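# Move the SOC bottle from fridge bin to bench

## Task

From the two bottles in the refrigerator's bin, lift out the one marked with the letters SOC and set it upright on the bench, leave the second bottle upright inside the refrigerator, and close the refrigerator door. If neither bottle carries SOC, leave both inside, close the door, and press the CALL key on the operator panel until it latches down. A wrongly placed call is permanent.

## Robot and tools

Robot: two arms, left_arm and right_arm, each on its own carriage on a single floor track running along y at x = 0. left_rail always carries left_arm and is the +y carriage; right_rail carries right_arm. Each arm base sits at x = 0, y = its carriage's position_m, z = 0.04 m, facing +x. Scene frame: table top z = 0, +z up, +x the direction the arms face, +y to their left; the table edge is at x = 0.17 m. Anything ending up off the table, including on the track or the metal strip beside it, fails the task.

Grippers: fingers point along the gripper's +z and open/close along its y. end_effector_position is the point between the closed pads; fingertips extend about 33 mm past it (9 mm when fully open). A block protrudes about 10 cm toward the gripper's +x. left_arm's fingers can fold: grip with the outer quarter of the pads, near the tips, or a narrow part may slip or be squeezed unpredictably; pressing its fingertips onto a surface folds them quietly. right_arm's fingers are rigid.

execute_actions takes "actions", a list run in order, and optional "cameras" (names list; omitted or ["all"] gives all, [] none). An empty actions list just reports state. Each action may have "rows", "steps", "until", and rail commands.
- rows: 1 to 15 rows, each one control step (1/30 s). Every row is one flat list of 18 numbers, all in [-1, 1], covering both arms even if one is idle: left dx, dy, dz, rx, ry, rz, left gripper position, force_limit, speed, then the same nine for the right arm.
- dx..rz are an offset, not a pose: they are measured from that arm's Hand target as it stood when the action began, along that Hand target's own axes. Every row of the action counts from that same start, not from the prior row; a new action starts from the new Hand target, so repeating an offset moves further. Scale: 1.0 = 0.6 m for dx, dy, dz and 180 degrees for the rotation vector rx, ry, rz. Orientation commands are clipped to 32 degrees from the measured orientation each step. Ramp offsets gradually (e.g. 0.01 more per row, about 0.18 m/s) to avoid jerks that shake a held part loose.
- Gripper numbers are absolute settings: position +1 fully open (140 mm), pads meet near -0.8, -1 closes until blocked. force_limit -1 to +1 (about 14 N to 58 N pad force on small parts at slow close); speed -1 to +1 (about 30 to 250 mm/s; faster closes grip harder). Both start at +1. To keep a gripper unchanged, resend its previous three numbers; 0 is a real command. To grip harder while holding, raise force_limit and nudge position (-1 to -0.98); to soften, open and reclose slowly.
- steps: 1 to 450, at least the number of rows, default 15. After the final row the arms keep heading to its target, so long moves need many steps.
- Rails: {"left_rail": {"position_m": ...}} sets an absolute carriage place along y (left_rail -0.8 to 1.5 m, right_rail -1.5 to 0.8 m); also speed_m_s (0.01 to 1) and acceleration_factor (0.1 to 1; acceleration 0.73 m/s2 times it). {"stop": true} brakes. Out-of-range values or unknown names reject the whole call. Keep carriages at least 0.78 m apart. After sending a position, wait with e.g. {"steps": 150, "until": {"left_rail": {"position_status": ["!=", "moving"]}}} before aiming the arm at scene points; a drive carries the arm and its targets along.
- until: conditions on rail fields only (numbers need a comparison such as ">="), or {"all": {"status": "ended"}} / {"any": {"status": "ended"}}. It does not halt arms.

zoom_image: camera (cam_high, cam_bench_left, cam_bench_mid, cam_bench_right, cam_left_wrist, cam_right_wrist) and region [x0, y0, x1, y1] in pixels, at most 504 by 504, from the latest image. Useful for reading bottle letters.
zero_wrist_force: arm; subtracts the current wrist reading from later ones, no motion.
finished_scene: ends the scene irreversibly; the door must be shut and the bottles placed correctly first.

Results: end_effector_position (m), end_effector_quat_wxyz, velocities in the scene frame; Hand target (the base for next offsets; if the gripper rests short, resend or add the gap); Tool commands; object_status (0 moving, 1 blocked opening, 2 blocked closing = something held, 3 reached position or pads met); position_measured in counts (3 open, 230 pads together); Joint positions/velocities (rail then six joints), joint torques, Motor temperatures, Wrist force/torque in the end effector's axes; rail position_m, position_status (moving, done, contact_stop, time_out, stopped, stopped_with_arm, stopped_for_other_arm, stopped_for_other_carriage) and position_answer (taken/not_taken). "pose unreachable" drops that arm's target but is not a fault.

Avoid: any contact between the arms or closing a gripper on the other arm's fingers; outside force near 150 N or joint torque at limits (wrist limits 50.2 N m), which stops the arm for 10 s; hard hits on the fridge or door; dropping or releasing a moving bottle; heavy twisting loads; long stretched holds that overheat motors (MOTOR HOT at 70 °C, brake at 85 °C). Thinking time lets the scene run on while the robot holds its last command.

Each tool is called after "Call:" as name(argument=value, ...) on one line, values as JSON.

## Session

Call:
execute_actions(actions=[])

Scene clock: 0.00 s.
left_arm: end_effector_position=(+0.3563, +1.2388, +0.5790) position_measured=3 object_status=3 end_effector_quat_wxyz=(+0.000, +0.000, +1.000, +0.000) | right_arm: end_effector_position=(+0.3563, -1.1930, +0.5790) position_measured=3 object_status=3 end_effector_quat_wxyz=(+0.000, +0.000, +1.000, +0.000)
Joint positions: left_arm=[1.16 -0.281 -2.157 1.821 -1.235 -1.571 -0.281] | right_arm=[-1.272 -0.28 -2.157 1.821 -1.235 -1.571 -0.28]
Joint velocities: within noise
Joint torques (N m): no reading
Motor temperatures (°C): left_arm=[30 30 28 38 29 37] | right_arm=[30 26 32 31 39 36]
Wrist force (N): no reading
Wrist torque (N m): no reading
Wrist force, peak (N): no reading
Hand target: left_arm +0.3563, +1.2388, +0.5790; +0.000, +0.000, +1.000, +0.000 | right_arm +0.3563, -1.1930, +0.5790; +0.000, +0.000, +1.000, +0.000
Tool commands: left_gripper/position=+1.0 left_gripper/force_limit=+1.0 left_gripper/speed=+1.0 right_gripper/position=+1.0 right_gripper/force_limit=+1.0 right_gripper/speed=+1.0
left_rail: position_m=1.160 position_status=done
right_rail: position_m=-1.272 position_status=done

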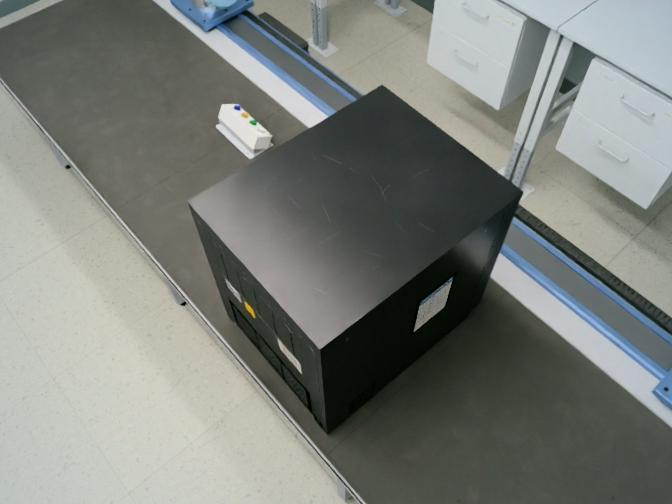

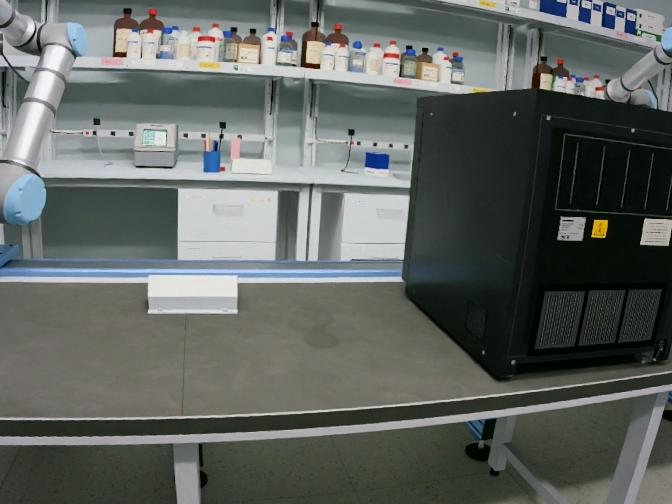

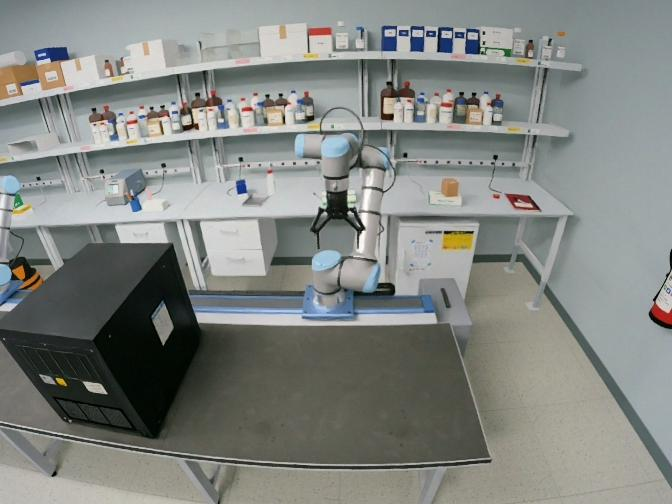

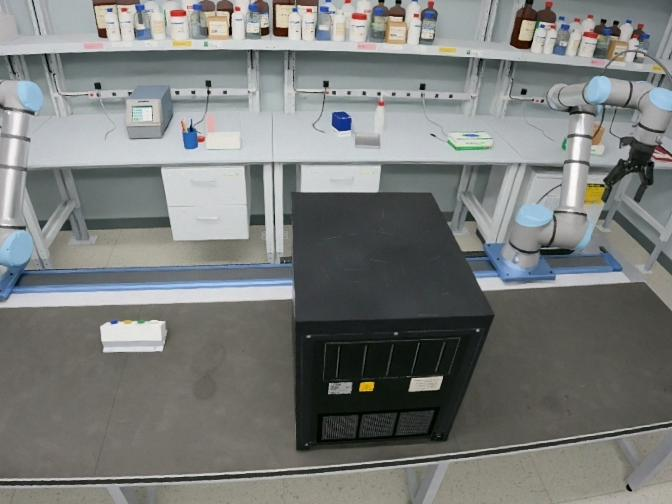

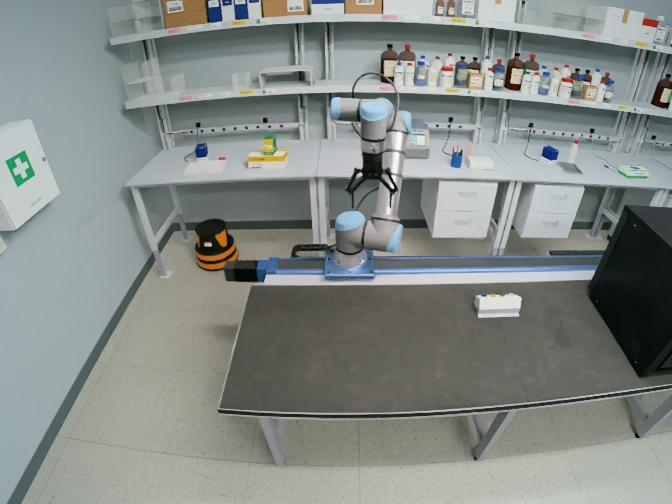

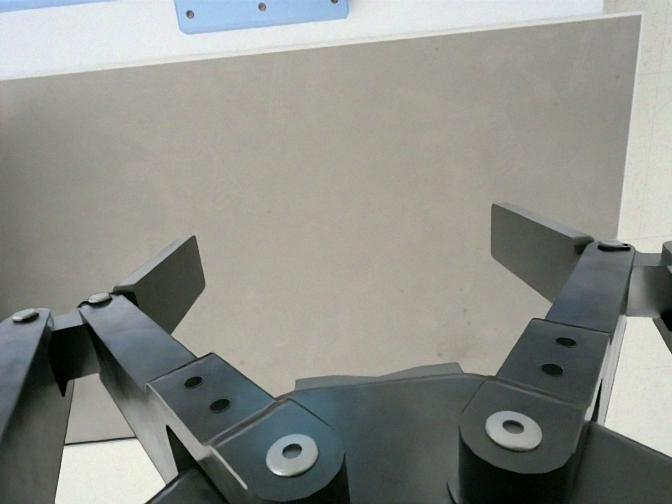

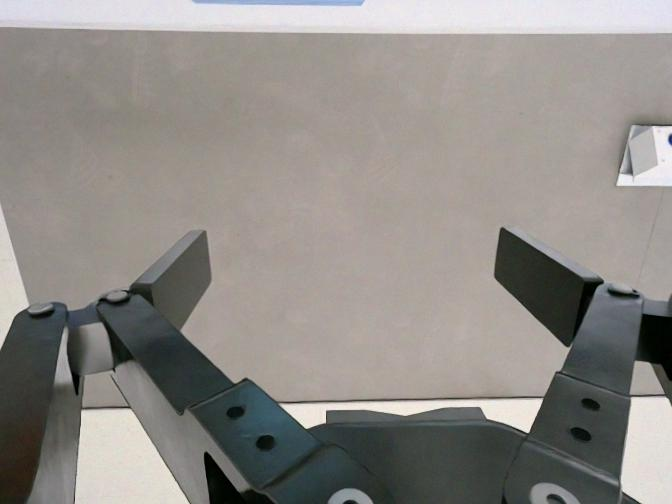

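Call:
execute_actions(actions=[{"rows":[[0,0,0,0,0,-0.15,1,1,1,0,0,0,0,0,0.15,1,1,1]],"steps":15},{"rows":[[0,0,0,0,0,-0.22,1,1,1,0,0,0,0,0,0.22,1,1,1]],"steps":20},{"rows":[[0,0,0,0,0,-0.22,1,1,1,0,0,0,0,0,0.22,1,1,1]],"steps":20},{"rows":[[0,0,0,0,0,-0.188,1,1,1,0,0,0,0,0,0.188,1,1,1]],"steps":25},{"rows":[[0,0,0,0,0.15,0,1,1,1,0,0,0,0,0.15,0,1,1,1]],"steps":20},{"rows":[[0,0,0,0,0.18,0,1,1,1,0,0,0,0,0.18,0,1,1,1]],"steps":20},{"rows":[[0,0,0,0,0.17,0,1,1,1,0,0,0,0,0.17,0,1,1,1]],"steps":40}], cameras=["cam_left_wrist","cam_right_wrist","cam_bench_mid"])

Scene clock: 30.53 s.
left_arm: end_effector_position=(+0.3557, +1.2387, +0.5788) position_measured=3 object_status=3 end_effector_quat_wxyz=(+0.240, +0.673, -0.248, +0.655) | right_arm: end_effector_position=(+0.3576, -1.1937, +0.5789) position_measured=3 object_status=3 end_effector_quat_wxyz=(-0.247, +0.662, +0.247, +0.662)
Joint positions: left_arm=[1.16 0.672 -1.955 2.548 -3.591 -2.945 -2.999] | right_arm=[-1.272 -2.37 -2.587 2.312 0.275 -1.514 0]
Joint torques (N m): left_arm=[-14.85 11.39 -33.55 -5.44 3.1 -1.41] | right_arm=[19.41 54.34 -46.11 0.46 2.95 -1.08]
Wrist force (N): left_arm=[1.2 -1.2 -2.1] | right_arm=[1.3 -0.4 -2.1]
Wrist torque (N m): left_arm=[-0.07 -0.44 -0.18] | right_arm=[0.12 -0.09 -0.05]
Wrist force, peak (N): left_arm=[19.4 6.2 -9.0] | right_arm=[5.4 -13.6 2.3]
Hand target: left_arm +0.3563, +1.2388, +0.5790; +0.242, +0.665, -0.242, +0.665 | right_arm +0.3576, -1.1937, +0.5789; -0.247, +0.662, +0.247, +0.662 (not the last commanded pose)
Off the commanded pose: left_arm 0.001 m, 2 deg | right_arm 0.001 m, 1 deg.
left_rail: position_m=1.160 position_status=done
right_rail: position_m=-1.272 position_status=done
pose unreachable (right arm): on one or more control steps of this call, first in action 6 (counted from 0), this arm could not follow its commanded pose, so it was not sent that pose on those steps. It may still have moved: this result reports where it is.
cause: moving toward the commanded pose would bring two parts of the arm too close to each other (its gripper and another part of the arm, with joints 5 (wrist 1) to 7 (wrist 3) between them, 14 mm apart when it was first held).
camera_calibration:
cam_left_wrist: T_world_to_cam=[[-0.674906, -0.730525, -0.104094, 1.20755], [-0.170939, 0.292012, -0.941015, 0.243763], [0.717831, -0.617303, -0.321956, 0.880925], [0, 0, 0, 1]] pos_world=[0.224298, 1.35476, 0.638703]
cam_right_wrist: T_world_to_cam=[[0.630662, -0.776017, 0.00792359, -1.14798], [-0.252254, -0.214639, -0.943556, 0.385348], [0.733916, 0.593066, -0.331118, 0.822649], [0, 0, 0, 1]] pos_world=[0.217435, -1.29602, 0.645088]
Images, in order (width x height): cam_bench_mid 672x504, cam_left_wrist 672x504, cam_right_wrist 672x504.

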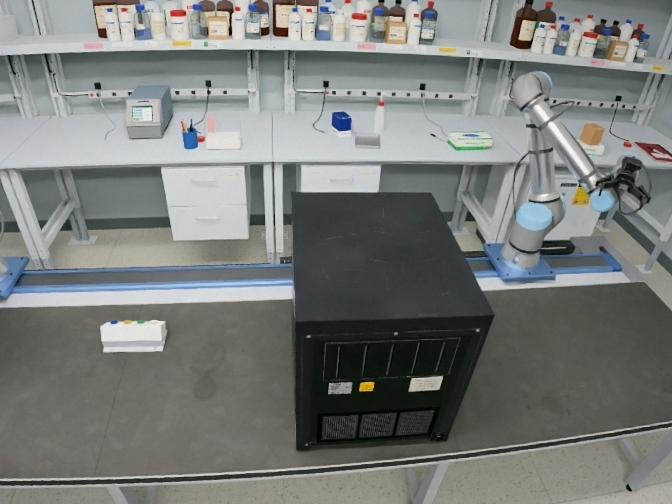

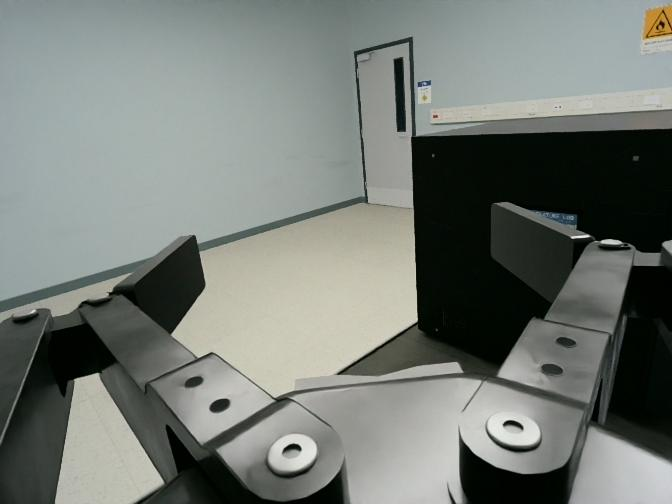

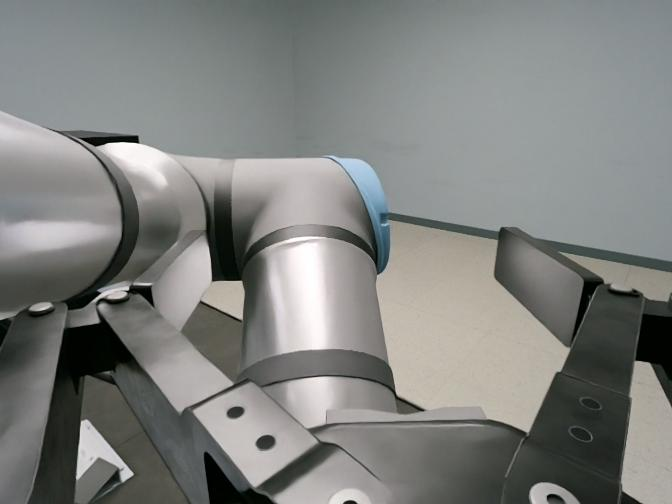

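Call:
execute_actions(actions=[{"rows":[[0,0,-0.1,0,0,0,1,1,1,0,0,0,0,0,0,1,1,1]],"steps":20},{"rows":[[0,0,-0.2,0,0,0,1,1,1,0,0,0,0,0,0,1,1,1]],"steps":25},{"rows":[[0,0,-0.25,0,0,0,1,1,1,0,0,0,0,0,0,1,1,1]],"steps":30},{"rows":[[0,0,0,-0.11,0,0,1,1,1,0,0,0,0,0,0,1,1,1]],"steps":30}], cameras=["cam_left_wrist","cam_bench_left"])

Scene clock: 40.73 s.
left_arm: end_effector_position=(+0.2926, +1.2971, +0.5782) position_measured=3 object_status=3 end_effector_quat_wxyz=(+0.244, +0.657, -0.239, +0.672) | right_arm: end_effector_position=(+0.3576, -1.1937, +0.5789) position_measured=3 object_status=3 end_effector_quat_wxyz=(-0.247, +0.662, +0.247, +0.662)
Joint positions: left_arm=[1.16 0.972 -1.833 2.512 -3.604 -3.244 -2.926] | right_arm=[-1.272 -2.369 -2.586 2.311 0.275 -1.513 0]
Joint torques (N m): left_arm=[-5.27 -31.5 -31.64 2.96 1.8 -1.78] | right_arm=[18.37 54.23 -45.82 0.42 3.04 -1.31]
Wrist force (N): left_arm=[0.8 -1.3 -2.2] | right_arm=[1.3 -0.3 -1.7]
Wrist torque (N m): left_arm=[-0.07 -0.35 -0.18] | right_arm=[0.14 -0.07 -0.05]
Wrist force, peak (N): left_arm=[1.1 5.7 -16.0] | right_arm=[1.8 0.0 -2.4]
Hand target: left_arm +0.2926, +1.2971, +0.5782; +0.244, +0.657, -0.239, +0.672 (not the last commanded pose) | right_arm +0.3576, -1.1937, +0.5789; -0.247, +0.662, +0.247, +0.662
Off the commanded pose: left_arm 0.000 m, 20 deg | right_arm 0.000 m, 0 deg.
left_rail: position_m=1.160 position_status=done
right_rail: position_m=-1.272 position_status=done
pose unreachable (left arm): on one or more control steps of this call, first in action 1 (counted from 0), this arm could not follow its commanded pose, so it was not sent that pose on those steps. It may still have moved: this result reports where it is.
cause: moving toward the commanded pose would bring two parts of the arm too close to each other (its gripper and another part of the arm, with joints 5 (wrist 1) to 7 (wrist 3) between them, 23 mm apart when it was first held).
camera_calibration:
cam_left_wrist: T_world_to_cam=[[-0.66625, -0.738374, -0.104467, 1.21545], [-0.137676, 0.25947, -0.955887, 0.256402], [0.732909, -0.622478, -0.274528, 0.936948], [0, 0, 0, 1]] pos_world=[0.158399, 1.41416, 0.629285]
Images, in order (width x height): cam_bench_left 672x504, cam_left_wrist 672x504.

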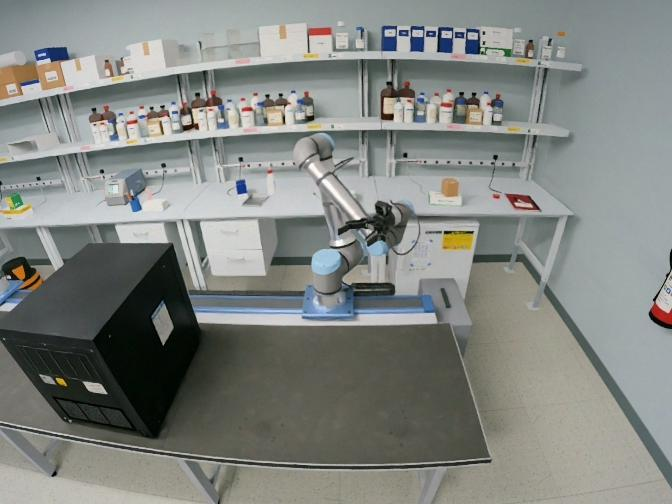

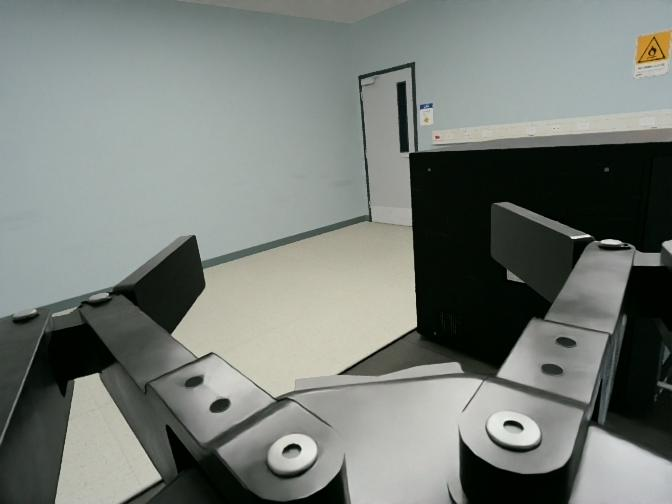

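Call:
execute_actions(actions=[{"rows":[[0,0,0,0.1,0,0,1,1,1,0,0,-0.15,0,0,0,1,1,1]],"steps":25},{"rows":[[0,0,0,0.125,0,0,1,1,1,0,0,-0.15,0,0,0,1,1,1]],"steps":25},{"rows":[[0,0,0,0,-0.2,0,1,1,1,0,0,-0.15,-0.05,0,0,1,1,1]],"steps":25},{"rows":[[0,0,0,0,-0.3,0,1,1,1,0,0,-0.15,-0.05,0,0,1,1,1]],"steps":40}], cameras=["cam_bench_left","cam_bench_right"])

Scene clock: 71.77 s.
left_arm: end_effector_position=(+0.2926, +1.2971, +0.5782) position_measured=3 object_status=3 end_effector_quat_wxyz=(+0.007, +1.000, +0.004, +0.008) | right_arm: end_effector_position=(+0.0773, -1.4183, +0.5790) position_measured=3 object_status=3 end_effector_quat_wxyz=(-0.141, +0.693, +0.141, +0.693)
Joint positions: left_arm=[1.16 -0.117 -2.241 1.854 -1.202 -1.583 -3.268] | right_arm=[-1.272 -2.769 -1.979 2.127 -0.148 -1.598 0]
Joint torques (N m): left_arm=[-16.43 23.3 -57.45 -0.74 3.36 -2.13] | right_arm=[18.84 11.59 -47.99 0.49 3.09 3.03]
Wrist force (N): left_arm=[0.0 -0.2 -0.1] | right_arm=[1.4 0.3 -1.8]
Wrist torque (N m): left_arm=[-0.05 0.01 0.04] | right_arm=[0.27 -0.07 -0.07]
Wrist force, peak (N): left_arm=[10.0 1.1 -15.5] | right_arm=[-0.6 7.4 17.9]
Hand target: left_arm +0.2926, +1.2971, +0.5782; +0.007, +1.000, +0.004, +0.008 | right_arm +0.0773, -1.4183, +0.5790; -0.141, +0.693, +0.141, +0.693
Off the commanded pose: left_arm 0.000 m, 0 deg | right_arm 0.000 m, 0 deg.
left_rail: position_m=1.160 position_status=done
right_rail: position_m=-1.272 position_status=done
Images, in order (width x height): cam_bench_left 672x504, cam_bench_right 672x504.

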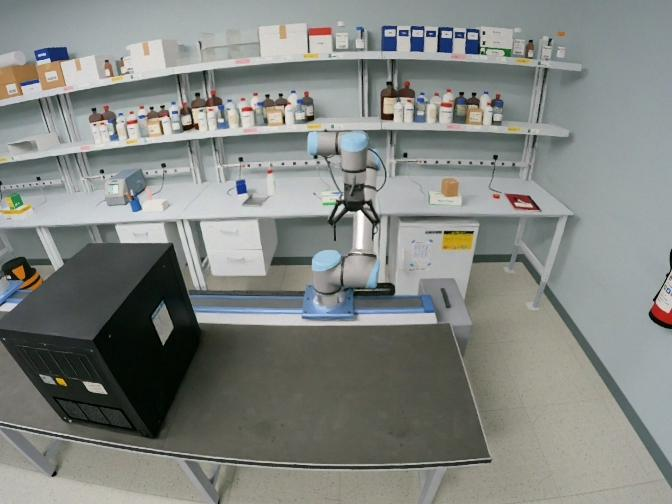

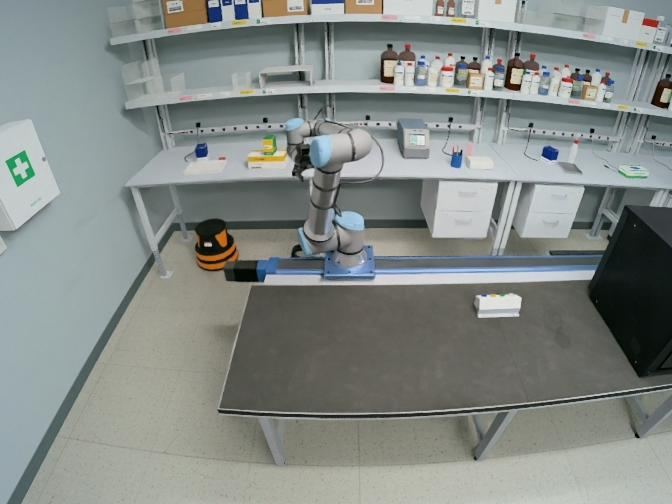

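Call:
execute_actions(actions=[{"rows":[[0,-0.283,-0.076,0.1667,0,0,1,1,1,0,0.2,-0.09,0,0,0,1,1,1]],"steps":25},{"rows":[[0,-0.283,-0.076,0.1667,0,0,1,1,1,0,0.307,-0.13,0,0,0,1,1,1]],"steps":25},{"rows":[[0,-0.283,-0.076,0.1667,0,0,1,1,1,0,0.2,0.1,0,0,0,1,1,1]],"steps":25},{"rows":[[0,-0.283,-0.076,0.1667,0,0,1,1,1,0,0.13,0.3,0,0,0,1,1,1]],"steps":25},{"rows":[[0,-0.283,-0.076,0.1667,0,0,1,1,1,0,0.13,0.3,0,0,0,1,1,1]],"steps":25},{"rows":[[0,-0.283,-0.076,0.1667,0,0,1,1,1,0,0.13,0.3,0,0,0,1,1,1]],"steps":45}], cameras=["cam_bench_left","cam_bench_right"])

Scene clock: 81.77 s.
left_arm: end_effector_position=(+0.2812, +1.3059, +1.2572) position_measured=3 object_status=3 end_effector_quat_wxyz=(+1.000, -0.007, -0.008, +0.004) | right_arm: end_effector_position=(+0.7649, -1.8420, +0.5791) position_measured=3 object_status=3 end_effector_quat_wxyz=(-0.140, +0.693, +0.141, +0.693)
Joint positions: left_arm=[1.16 -0.119 -2.243 1.858 -1.205 1.56 -3.014] | right_arm=[-1.272 -1.21 -1.15 1.292 -0.151 -0.04 0.009]
Joint torques (N m): left_arm=[-15.6 -8.61 -57.31 -0.7 3.76 1.55] | right_arm=[18.97 -65.22 -50.44 4.21 2.06 -3.13]
Wrist force (N): left_arm=[1.0 -1.0 -2.5] | right_arm=[1.7 -0.4 -2.2]
Wrist torque (N m): left_arm=[0.33 -0.17 -0.49] | right_arm=[0.10 -0.16 -0.06]
Wrist force, peak (N): left_arm=[12.1 19.9 4.6] | right_arm=[-0.2 -3.1 -31.2]
Hand target: left_arm +0.2812, +1.3059, +1.2572; +1.000, -0.007, -0.008, +0.004 | right_arm +0.7649, -1.8420, +0.5791; -0.141, +0.693, +0.141, +0.693
Off the commanded pose: left_arm 0.000 m, 0 deg | right_arm 0.000 m, 0 deg.
left_rail: position_m=1.160 position_status=done
right_rail: position_m=-1.272 position_status=done
Images, in order (width x height): cam_bench_left 672x504, cam_bench_right 672x504.

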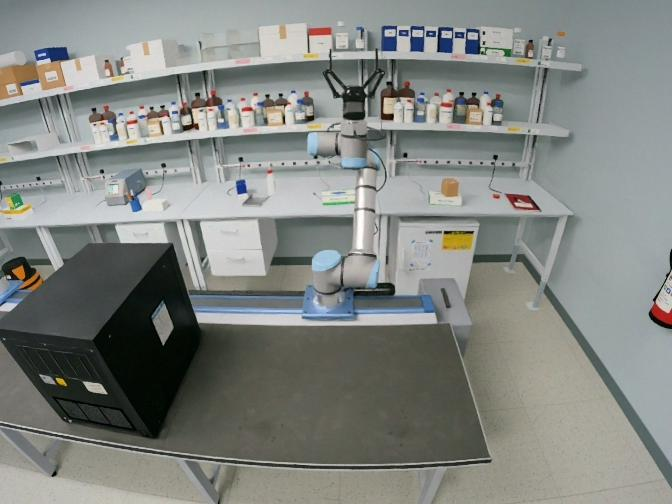

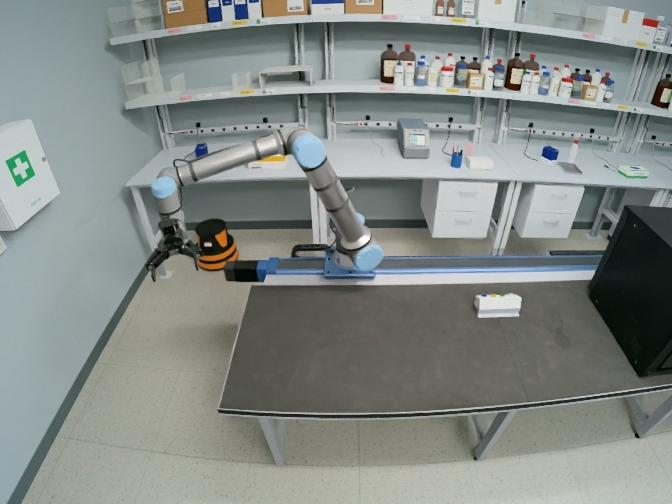

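Call:
execute_actions(actions=[{"rows":[[0.283,0,-0.076,0,0.1667,0,1,1,1,0,-0.43,0.056,0,0,0,1,1,1]],"steps":30},{"rows":[[0.283,0,-0.076,0,0.1667,0,1,1,1,0,-0.43,0.056,0,0,0,1,1,1]],"steps":30},{"rows":[[0.283,0,-0.076,0,0.1667,0,1,1,1,0,-0.43,0.056,0,0,0,1,1,1]],"steps":30},{"rows":[[0,0,0,0,0,0.333,1,1,1,0,0,0,0,0,0,1,1,1]],"steps":25},{"rows":[[0,0,0,0,0,0.333,1,1,1,0,0,0,0,0,0,1,1,1]],"steps":25},{"rows":[[0,0,0,0,0,0.333,1,1,1,0,0,0,0,0,0,1,1,1]],"steps":45}], cameras=["cam_bench_left","cam_bench_right","cam_right_wrist"])

Scene clock: 91.83 s.
left_arm: end_effector_position=(+0.6263, +1.3045, +0.9231) position_measured=3 object_status=3 end_effector_quat_wxyz=(+0.003, +0.701, +0.009, +0.713) | right_arm: end_effector_position=(+0.5560, -1.0899, +0.5789) position_measured=3 object_status=3 end_effector_quat_wxyz=(-0.141, +0.693, +0.141, +0.693)
Joint positions: left_arm=[1.16 -0.119 -1.984 1.521 0.447 1.443 -0.014] | right_arm=[-1.272 -0.583 -2.273 2.255 0.018 0.588 0]
Joint torques (N m): left_arm=[10.7 -27.57 -38.72 -6.82 3.58 1.5] | right_arm=[19.07 30.02 -52.2 -4.31 3.02 -3.53]
Wrist force (N): left_arm=[0.7 -1.3 -2.1] | right_arm=[1.5 -0.3 -2.0]
Wrist torque (N m): left_arm=[-0.08 -0.38 -0.39] | right_arm=[0.14 -0.13 -0.03]
Wrist force, peak (N): left_arm=[-13.3 -0.5 -5.0] | right_arm=[-3.9 27.1 -24.0]
Hand target: left_arm +0.6263, +1.3045, +0.9231; +0.003, +0.701, +0.009, +0.713 | right_arm +0.5560, -1.0899, +0.5789; -0.141, +0.693, +0.141, +0.693
Off the commanded pose: left_arm 0.000 m, 0 deg | right_arm 0.000 m, 0 deg.
left_rail: position_m=1.160 position_status=done
right_rail: position_m=-1.272 position_status=done
camera_calibration:
cam_right_wrist: T_world_to_cam=[[0.360053, -0.932898, 0.00795299, -1.21304], [-0.306104, -0.126186, -0.943598, 0.583942], [0.881284, 0.337311, -0.330998, 0.25479], [0, 0, 0, 1]] pos_world=[0.390963, -1.1439, 0.644988]
Images, in order (width x height): cam_bench_left 672x504, cam_bench_right 672x504, cam_right_wrist 672x504.

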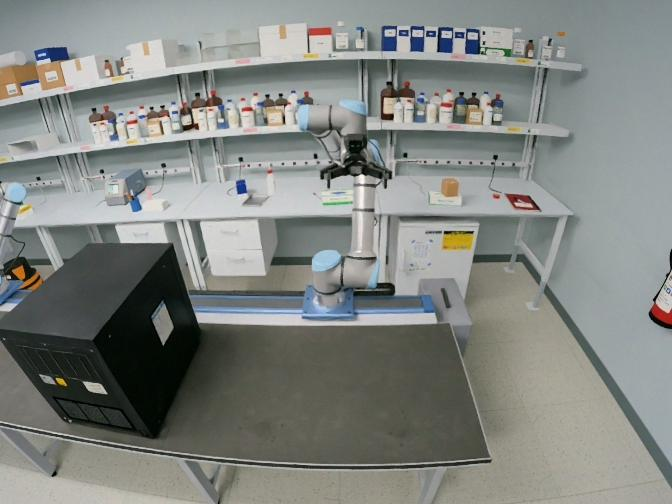

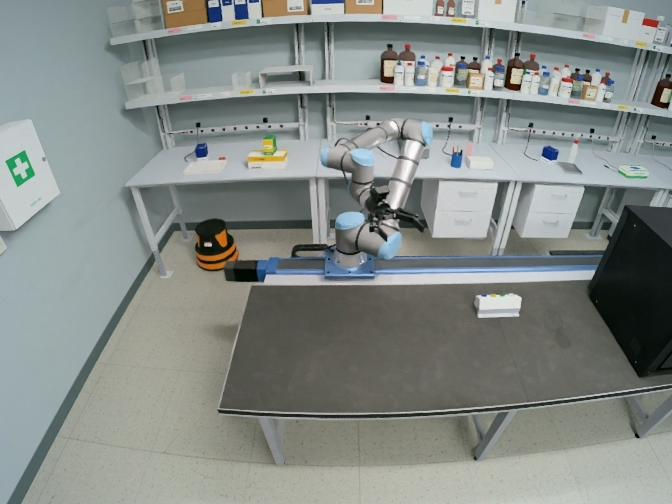

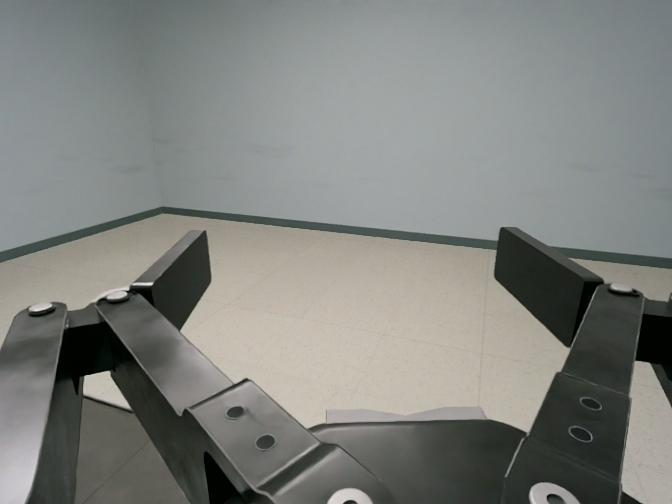

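Call:
execute_actions(actions=[{"right_rail":{"position_m":-1.0,"acceleration_factor":0.5},"steps":120,"until":{"right_rail":{"position_status":["!=","moving"]}}},{"rows":[[0,0,0,0,0,0,1,1,1,0,0,0,0.122,0,0,1,1,1]],"steps":20},{"rows":[[0,0,0,0,0,0,1,1,1,0,-0.42,0.125,0,0,0,1,1,1]],"steps":25},{"rows":[[0,0,0,0,0,0,1,1,1,0,-0.43,0.125,0,0,0,1,1,1]],"steps":30},{"rows":[[0,0,0,0,0,0,1,1,1,0,-0.28,-0.1,0,0,0,1,1,1]],"steps":25},{"rows":[[0,0,0,0,0,0,1,1,1,0,-0.28,-0.1,0,0,0,1,1,1]],"steps":50}], cameras=["cam_bench_right","cam_right_wrist"])

Scene clock: 104.17 s.
left_arm: end_effector_position=(+0.6263, +1.3045, +0.9231) position_measured=3 object_status=3 end_effector_quat_wxyz=(+0.003, +0.701, +0.009, +0.713) | right_arm: end_effector_position=(-0.0200, -0.1979, +0.5787) position_measured=3 object_status=3 end_effector_quat_wxyz=(-0.270, +0.654, +0.270, +0.653)
Joint positions: left_arm=[1.16 -0.119 -1.984 1.521 0.447 1.443 -0.014] | right_arm=[-1 1.721 -1.508 1.743 -0.236 2.508 0]
Joint torques (N m): left_arm=[9.43 -27.06 -38.42 -6.7 3.4 1.42] | right_arm=[19.03 -34.87 -51.1 1.82 3.19 2.9]
Wrist force (N): left_arm=[1.0 -1.3 -2.1] | right_arm=[1.1 -0.2 -2.4]
Wrist torque (N m): left_arm=[-0.07 -0.43 -0.39] | right_arm=[0.15 -0.01 -0.27]
Wrist force, peak (N): left_arm=[0.8 -1.7 -2.5] | right_arm=[11.9 26.5 -7.9]
Hand target: left_arm +0.6263, +1.3045, +0.9231; +0.003, +0.701, +0.009, +0.713 | right_arm -0.0200, -0.1979, +0.5787; -0.270, +0.654, +0.270, +0.653
Off the commanded pose: left_arm 0.000 m, 0 deg | right_arm 0.000 m, 0 deg.
left_rail: position_m=1.160 position_status=done
right_rail: position_m=-1.000 position_status=done
camera_calibration:
cam_right_wrist: T_world_to_cam=[[0.68279, -0.730572, 0.00792903, -0.12708], [-0.2368, -0.231553, -0.943562, 0.500488], [0.691176, 0.642377, -0.331102, 0.518085], [0, 0, 0, 1]] pos_world=[-0.152803, -0.309757, 0.644788]
Images, in order (width x height): cam_bench_right 672x504, cam_right_wrist 672x504.

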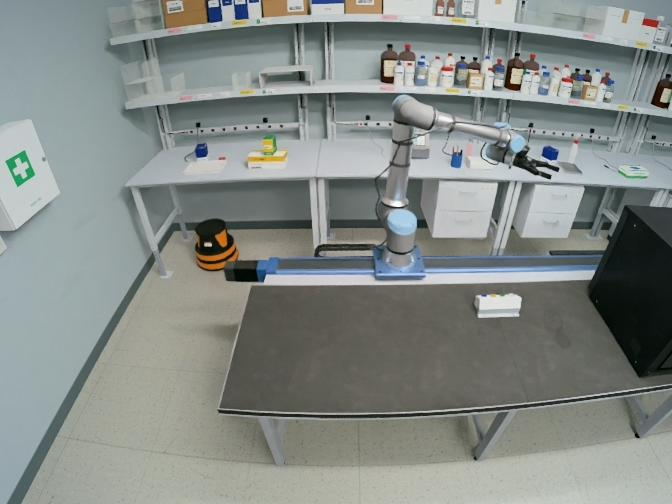

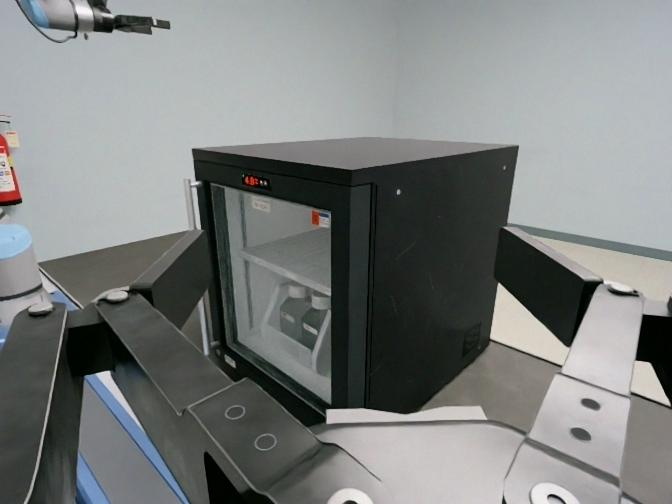

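Call:
zoom_image(camera="cam_right_wrist", region=[170, 140, 400, 420])

Scaled by 1.800 from the camera's 672x504 image, which has a finer 960x720 frame.

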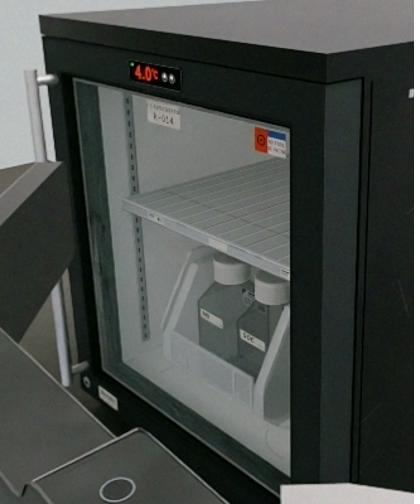

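Call:
execute_actions(actions=[{"right_rail":{"position_m":-1.4},"rows":[[0,0.3,0,0,0,0,1,1,1,0,0,0,0,0,0,1,1,1]],"steps":25},{"rows":[[0,0.3,0,0,0,0,1,1,1,0,0,0,0,0,0,1,1,1]],"steps":25},{"rows":[[0,0.317,-0.1,0,0,0,1,1,1,0,0,0,0,0,0,1,1,1]],"steps":25},{"rows":[[0,0,-0.35,0,0,0,1,1,1,0,0,0,0,0,0,1,1,1]],"steps":25},{"rows":[[-0.1,0,-0.383,0,0,0,1,1,1,0,0,0,0,0,0,1,1,1]],"steps":25},{"rows":[[-0.4,0,0,0,0,0,1,1,1,0,0,0,0,0,0,1,1,1]],"steps":30},{"rows":[[-0.4,0,0,0,0,0,1,1,1,0,0,0,0,0,0,1,1,1]],"steps":50}], cameras=["cam_bench_left","cam_left_wrist","cam_right_wrist"])

Scene clock: 141.67 s.
left_arm: end_effector_position=(+0.1402, +0.7411, +0.3842) position_measured=3 object_status=3 end_effector_quat_wxyz=(+0.003, +0.701, +0.009, +0.713) | right_arm: end_effector_position=(-0.0200, -0.5979, +0.5787) position_measured=3 object_status=3 end_effector_quat_wxyz=(-0.270, +0.654, +0.270, +0.653)
Joint positions: left_arm=[1.16 -2.396 -1.615 2.24 -0.603 -0.834 -0.031] | right_arm=[-1.4 1.721 -1.508 1.743 -0.236 2.508 0]
Joint torques (N m): left_arm=[8.57 -19.12 -29.49 -1.32 3.71 1.74] | right_arm=[-19.58 -68.2 -42.3 -4.83 -0.69 3.15]
Wrist force (N): left_arm=[1.2 -1.5 -2.5] | right_arm=[1.4 -0.5 -2.4]
Wrist torque (N m): left_arm=[-0.09 -0.47 -0.42] | right_arm=[0.08 -0.11 -0.28]
Wrist force, peak (N): left_arm=[18.7 -18.5 18.2] | right_arm=[1.9 -0.1 -3.5]
Hand target: left_arm +0.1402, +0.7411, +0.3842; +0.003, +0.701, +0.009, +0.713 | right_arm -0.0200, -0.5979, +0.5787; -0.270, +0.654, +0.270, +0.653
Off the commanded pose: left_arm 0.000 m, 0 deg | right_arm 0.000 m, 0 deg.
left_rail: position_m=1.160 position_status=done
right_rail: position_m=-1.400 position_status=done
camera_calibration:
cam_left_wrist: T_world_to_cam=[[-0.0277235, -0.995776, -0.0875312, 0.77781], [-0.278186, 0.0917914, -0.956131, 0.33825], [0.960127, -0.00215734, -0.279556, 0.159636], [0, 0, 0, 1]] pos_world=[-0.0376109, 0.74382, 0.436121]
cam_right_wrist: T_world_to_cam=[[0.68279, -0.730572, 0.00792903, -0.419308], [-0.2368, -0.231553, -0.943562, 0.407867], [0.691176, 0.642377, -0.331102, 0.775036], [0, 0, 0, 1]] pos_world=[-0.152803, -0.709757, 0.644788]
Images, in order (width x height): cam_bench_left 672x504, cam_left_wrist 672x504, cam_right_wrist 672x504.

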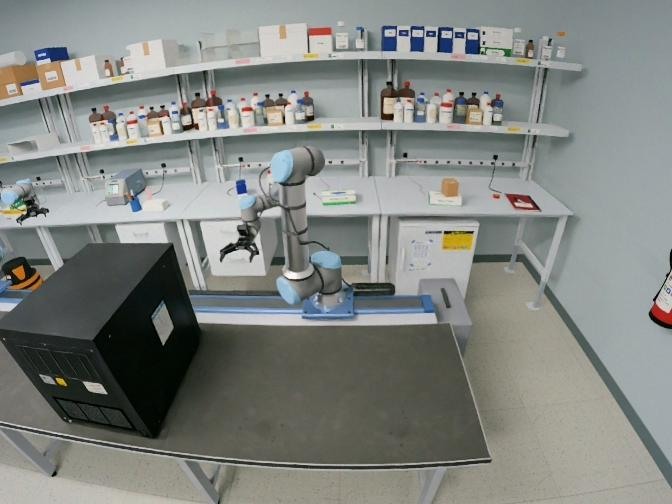

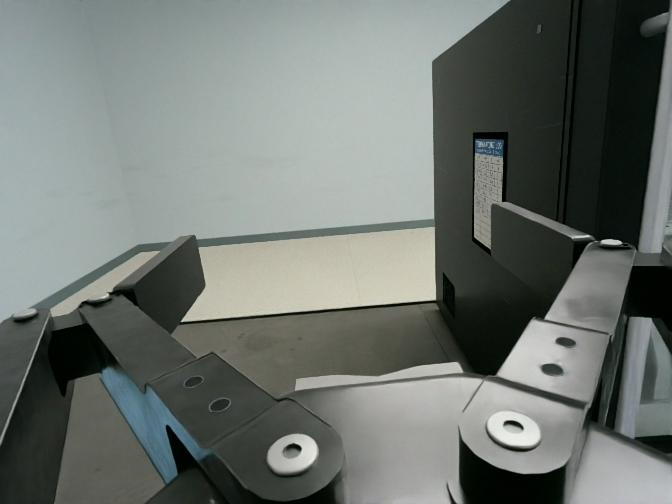

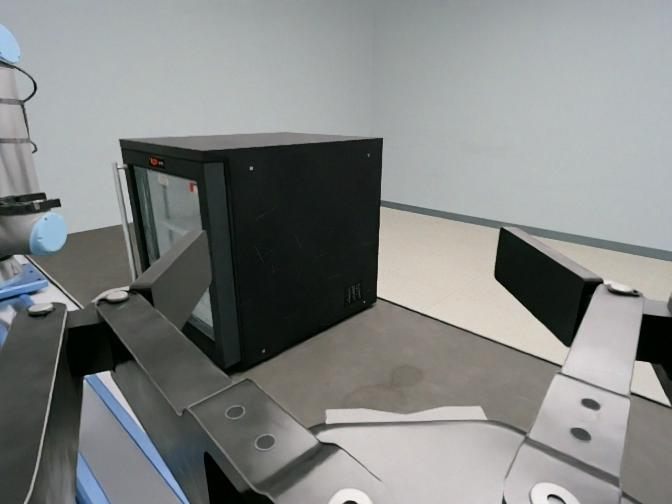

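Call:
execute_actions(actions=[{"rows":[[-0.02,0.13,-0.05,0,0,0,1,1,1,0,0,0,0,0,0,1,1,1]],"steps":20},{"rows":[[-0.02,0.13,-0.05,0,0,0,1,1,1,0,0,0,0,0,0,1,1,1]],"steps":50}], cameras=["cam_left_wrist"])

Scene clock: 146.83 s.
left_arm: end_effector_position=(+0.0820, +0.5842, +0.3618) position_measured=3 object_status=3 end_effector_quat_wxyz=(+0.003, +0.701, +0.009, +0.713) | right_arm: end_effector_position=(-0.0200, -0.5979, +0.5787) position_measured=3 object_status=3 end_effector_quat_wxyz=(-0.270, +0.654, +0.270, +0.653)
Joint positions: left_arm=[1.16 -2.269 -1.32 1.953 -0.608 -0.707 -0.036] | right_arm=[-1.4 1.721 -1.508 1.743 -0.236 2.508 0]
Joint torques (N m): left_arm=[7.18 -47.87 -44.98 5.74 3.75 -1.72] | right_arm=[-19.48 -67.02 -42.32 -4.65 -1.06 3.02]
Wrist force (N): left_arm=[1.0 -1.3 -2.4] | right_arm=[1.6 -0.6 -3.0]
Wrist torque (N m): left_arm=[-0.06 -0.42 -0.12] | right_arm=[0.05 -0.13 -0.27]
Wrist force, peak (N): left_arm=[1.4 -17.5 3.4] | right_arm=[1.9 0.0 -3.1]
Hand target: left_arm +0.0820, +0.5842, +0.3618; +0.003, +0.701, +0.009, +0.713 | right_arm -0.0200, -0.5979, +0.5787; -0.270, +0.654, +0.270, +0.653
Off the commanded pose: left_arm 0.000 m, 0 deg | right_arm 0.000 m, 0 deg.
left_rail: position_m=1.160 position_status=done
right_rail: position_m=-1.400 position_status=done
camera_calibration:
cam_left_wrist: T_world_to_cam=[[-0.0277235, -0.995776, -0.0875312, 0.617998], [-0.278186, 0.0917914, -0.956131, 0.315044], [0.960127, -0.00215734, -0.279556, 0.208915], [0, 0, 0, 1]] pos_world=[-0.0958109, 0.58692, 0.413721]
Images, in order (width x height): cam_left_wrist 672x504.

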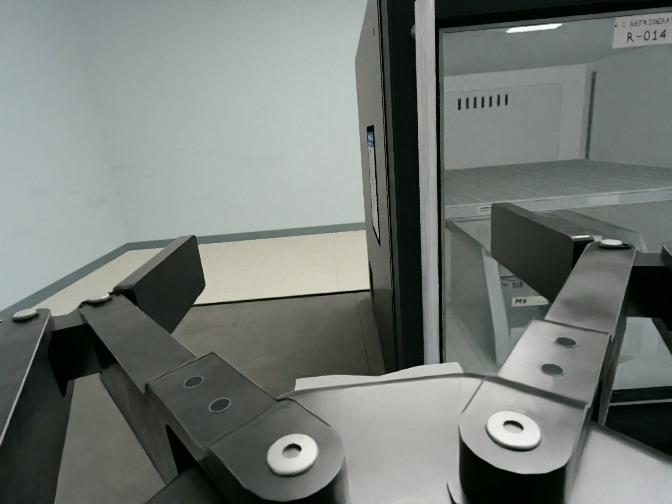

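Call:
execute_actions(actions=[{"rows":[[0,0.13,0.08,0,0,0,-0.05,-0.5,-0.5,0,0,0,0,0,0,1,1,1]],"steps":60}], cameras=["cam_left_wrist"])

Call:
zoom_image(camera="cam_left_wrist", region=[180, 100, 560, 380])

Scene clock: 156.37 s.
left_arm: end_effector_position=(+0.1307, +0.5066, +0.3639) position_measured=135 object_status=3 end_effector_quat_wxyz=(+0.003, +0.701, +0.009, +0.713) | right_arm: end_effector_position=(-0.0200, -0.5979, +0.5787) position_measured=3 object_status=3 end_effector_quat_wxyz=(-0.270, +0.654, +0.270, +0.653)
Joint positions: left_arm=[1.16 -2.136 -1.241 1.84 -0.569 -0.574 -0.042] | right_arm=[-1.4 1.721 -1.508 1.743 -0.236 2.508 0]
Joint torques (N m): left_arm=[8.37 -57.58 -44.74 6.22 3.54 -1.6] | right_arm=[-19.08 -67.46 -42.86 -4.42 -0.91 2.73]
Wrist force (N): left_arm=[0.8 -1.4 -2.4] | right_arm=[2.4 -0.5 -2.5]
Wrist torque (N m): left_arm=[-0.10 -0.44 -0.13] | right_arm=[0.08 -0.31 -0.28]
Wrist force, peak (N): left_arm=[2.9 -18.7 -9.8] | right_arm=[2.2 -0.5 -2.8]
Hand target: left_arm +0.1307, +0.5066, +0.3639; +0.003, +0.701, +0.009, +0.713 | right_arm -0.0200, -0.5979, +0.5787; -0.270, +0.654, +0.270, +0.653
Off the commanded pose: left_arm 0.000 m, 0 deg | right_arm 0.000 m, 0 deg.
left_rail: position_m=1.160 position_status=done
right_rail: position_m=-1.400 position_status=done
camera_calibration:
cam_left_wrist: T_world_to_cam=[[-0.0277235, -0.995776, -0.0875312, 0.542257], [-0.278186, 0.0917914, -0.956131, 0.337695], [0.960127, -0.00215734, -0.279556, 0.162673], [0, 0, 0, 1]] pos_world=[-0.0472109, 0.50932, 0.415821]
Images, in order (width x height): cam_left_wrist 672x504.

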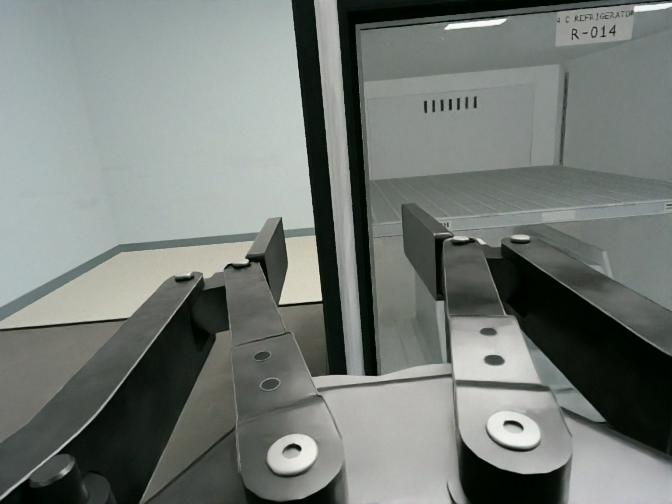

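Scaled by 1.326 from the camera's 672x504 image, which has a finer 960x720 frame.

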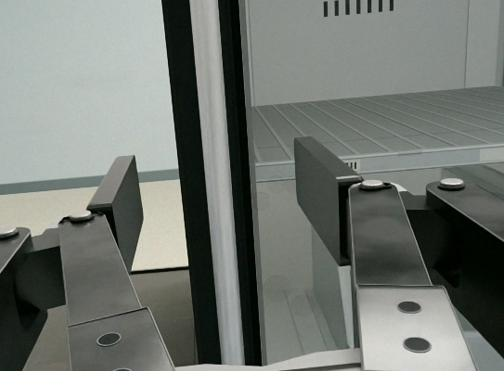

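Call:
execute_actions(actions=[{"rows":[[0,0,0.05,0,0,0,-0.05,-0.5,-0.5,0,0,0,0,0,0,1,1,1],[0,0,0.09,0,0,0,-0.05,-0.5,-0.5,0,0,0,0,0,0,1,1,1],[0,0,0.12,0,0,0,-0.05,-0.5,-0.5,0,0,0,0,0,0,1,1,1]],"steps":50}], cameras=["cam_left_wrist","cam_right_wrist"])

Call:
zoom_image(camera="cam_left_wrist", region=[180, 100, 560, 380])

Call:
zoom_image(camera="cam_right_wrist", region=[20, 100, 240, 300])

Scene clock: 161.47 s.
left_arm: end_effector_position=(+0.2026, +0.5072, +0.3650) position_measured=135 object_status=3 end_effector_quat_wxyz=(+0.003, +0.701, +0.009, +0.713) | right_arm: end_effector_position=(-0.0200, -0.5979, +0.5787) position_measured=3 object_status=3 end_effector_quat_wxyz=(-0.270, +0.654, +0.270, +0.653)
Joint positions: left_arm=[1.16 -2.041 -1.268 1.876 -0.572 -0.479 -0.048] | right_arm=[-1.4 1.721 -1.508 1.743 -0.236 2.508 0]
Joint torques (N m): left_arm=[8.96 -87.35 -45.78 5.45 3.5 -1.7] | right_arm=[-19.09 -69.95 -42.16 -4.92 -0.98 3.06]
Wrist force (N): left_arm=[0.9 -1.2 -2.3] | right_arm=[1.8 -0.8 -3.0]
Wrist torque (N m): left_arm=[-0.03 -0.47 -0.13] | right_arm=[0.02 -0.17 -0.27]
Wrist force, peak (N): left_arm=[0.6 0.3 -16.2] | right_arm=[1.9 -0.6 -3.1]
Hand target: left_arm +0.2026, +0.5072, +0.3650; +0.003, +0.701, +0.009, +0.713 | right_arm -0.0200, -0.5979, +0.5787; -0.270, +0.654, +0.270, +0.653
Off the commanded pose: left_arm 0.000 m, 0 deg | right_arm 0.000 m, 0 deg.
left_rail: position_m=1.160 position_status=done
right_rail: position_m=-1.400 position_status=done
camera_calibration:
cam_left_wrist: T_world_to_cam=[[-0.0277235, -0.995776, -0.0875312, 0.545055], [-0.278186, 0.0917914, -0.956131, 0.358807], [0.960127, -0.00215734, -0.279556, 0.0938803], [0, 0, 0, 1]] pos_world=[0.0247891, 0.51002, 0.417021]
cam_right_wrist: T_world_to_cam=[[0.68279, -0.730572, 0.00792903, -0.419308], [-0.2368, -0.231553, -0.943562, 0.407867], [0.691176, 0.642377, -0.331102, 0.775036], [0, 0, 0, 1]] pos_world=[-0.152803, -0.709757, 0.644788]
Images, in order (width x height): cam_left_wrist 672x504, cam_right_wrist 672x504.

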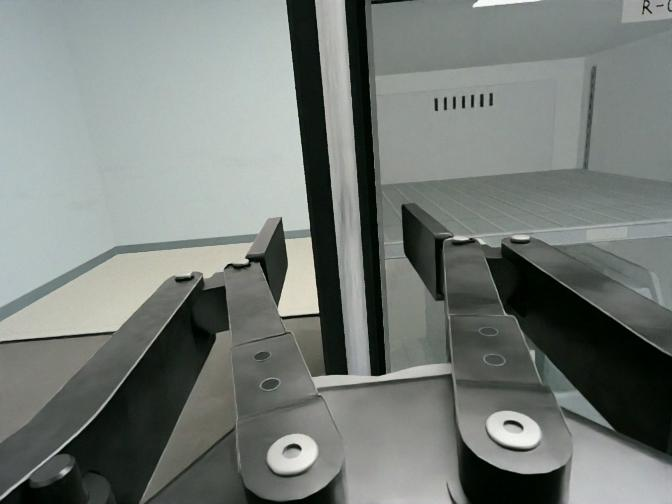

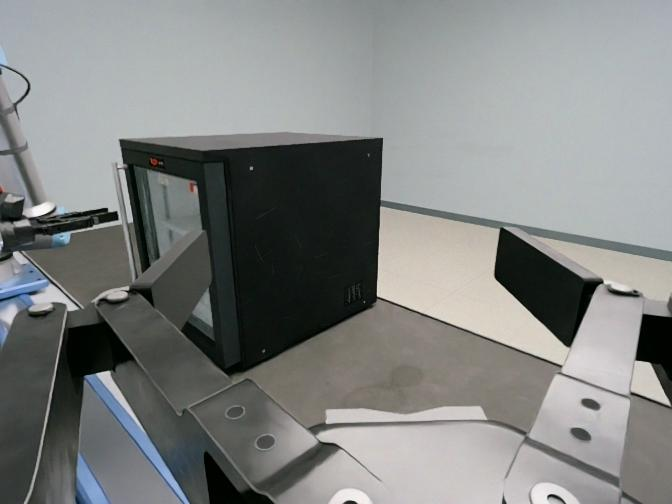

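Scaled by 1.326 from the camera's 672x504 image, which has a finer 960x720 frame.

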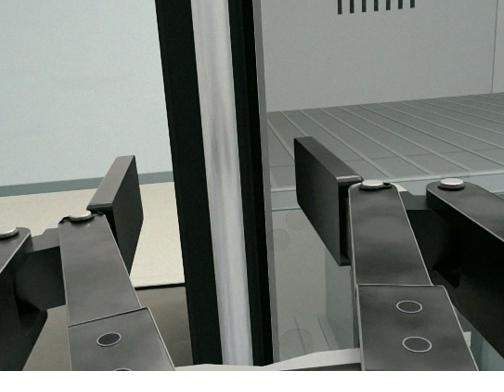

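Scaled by 2.291 from the camera's 672x504 image, which has a finer 960x720 frame.

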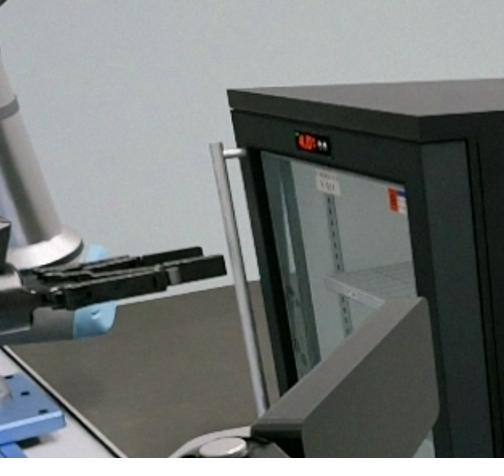

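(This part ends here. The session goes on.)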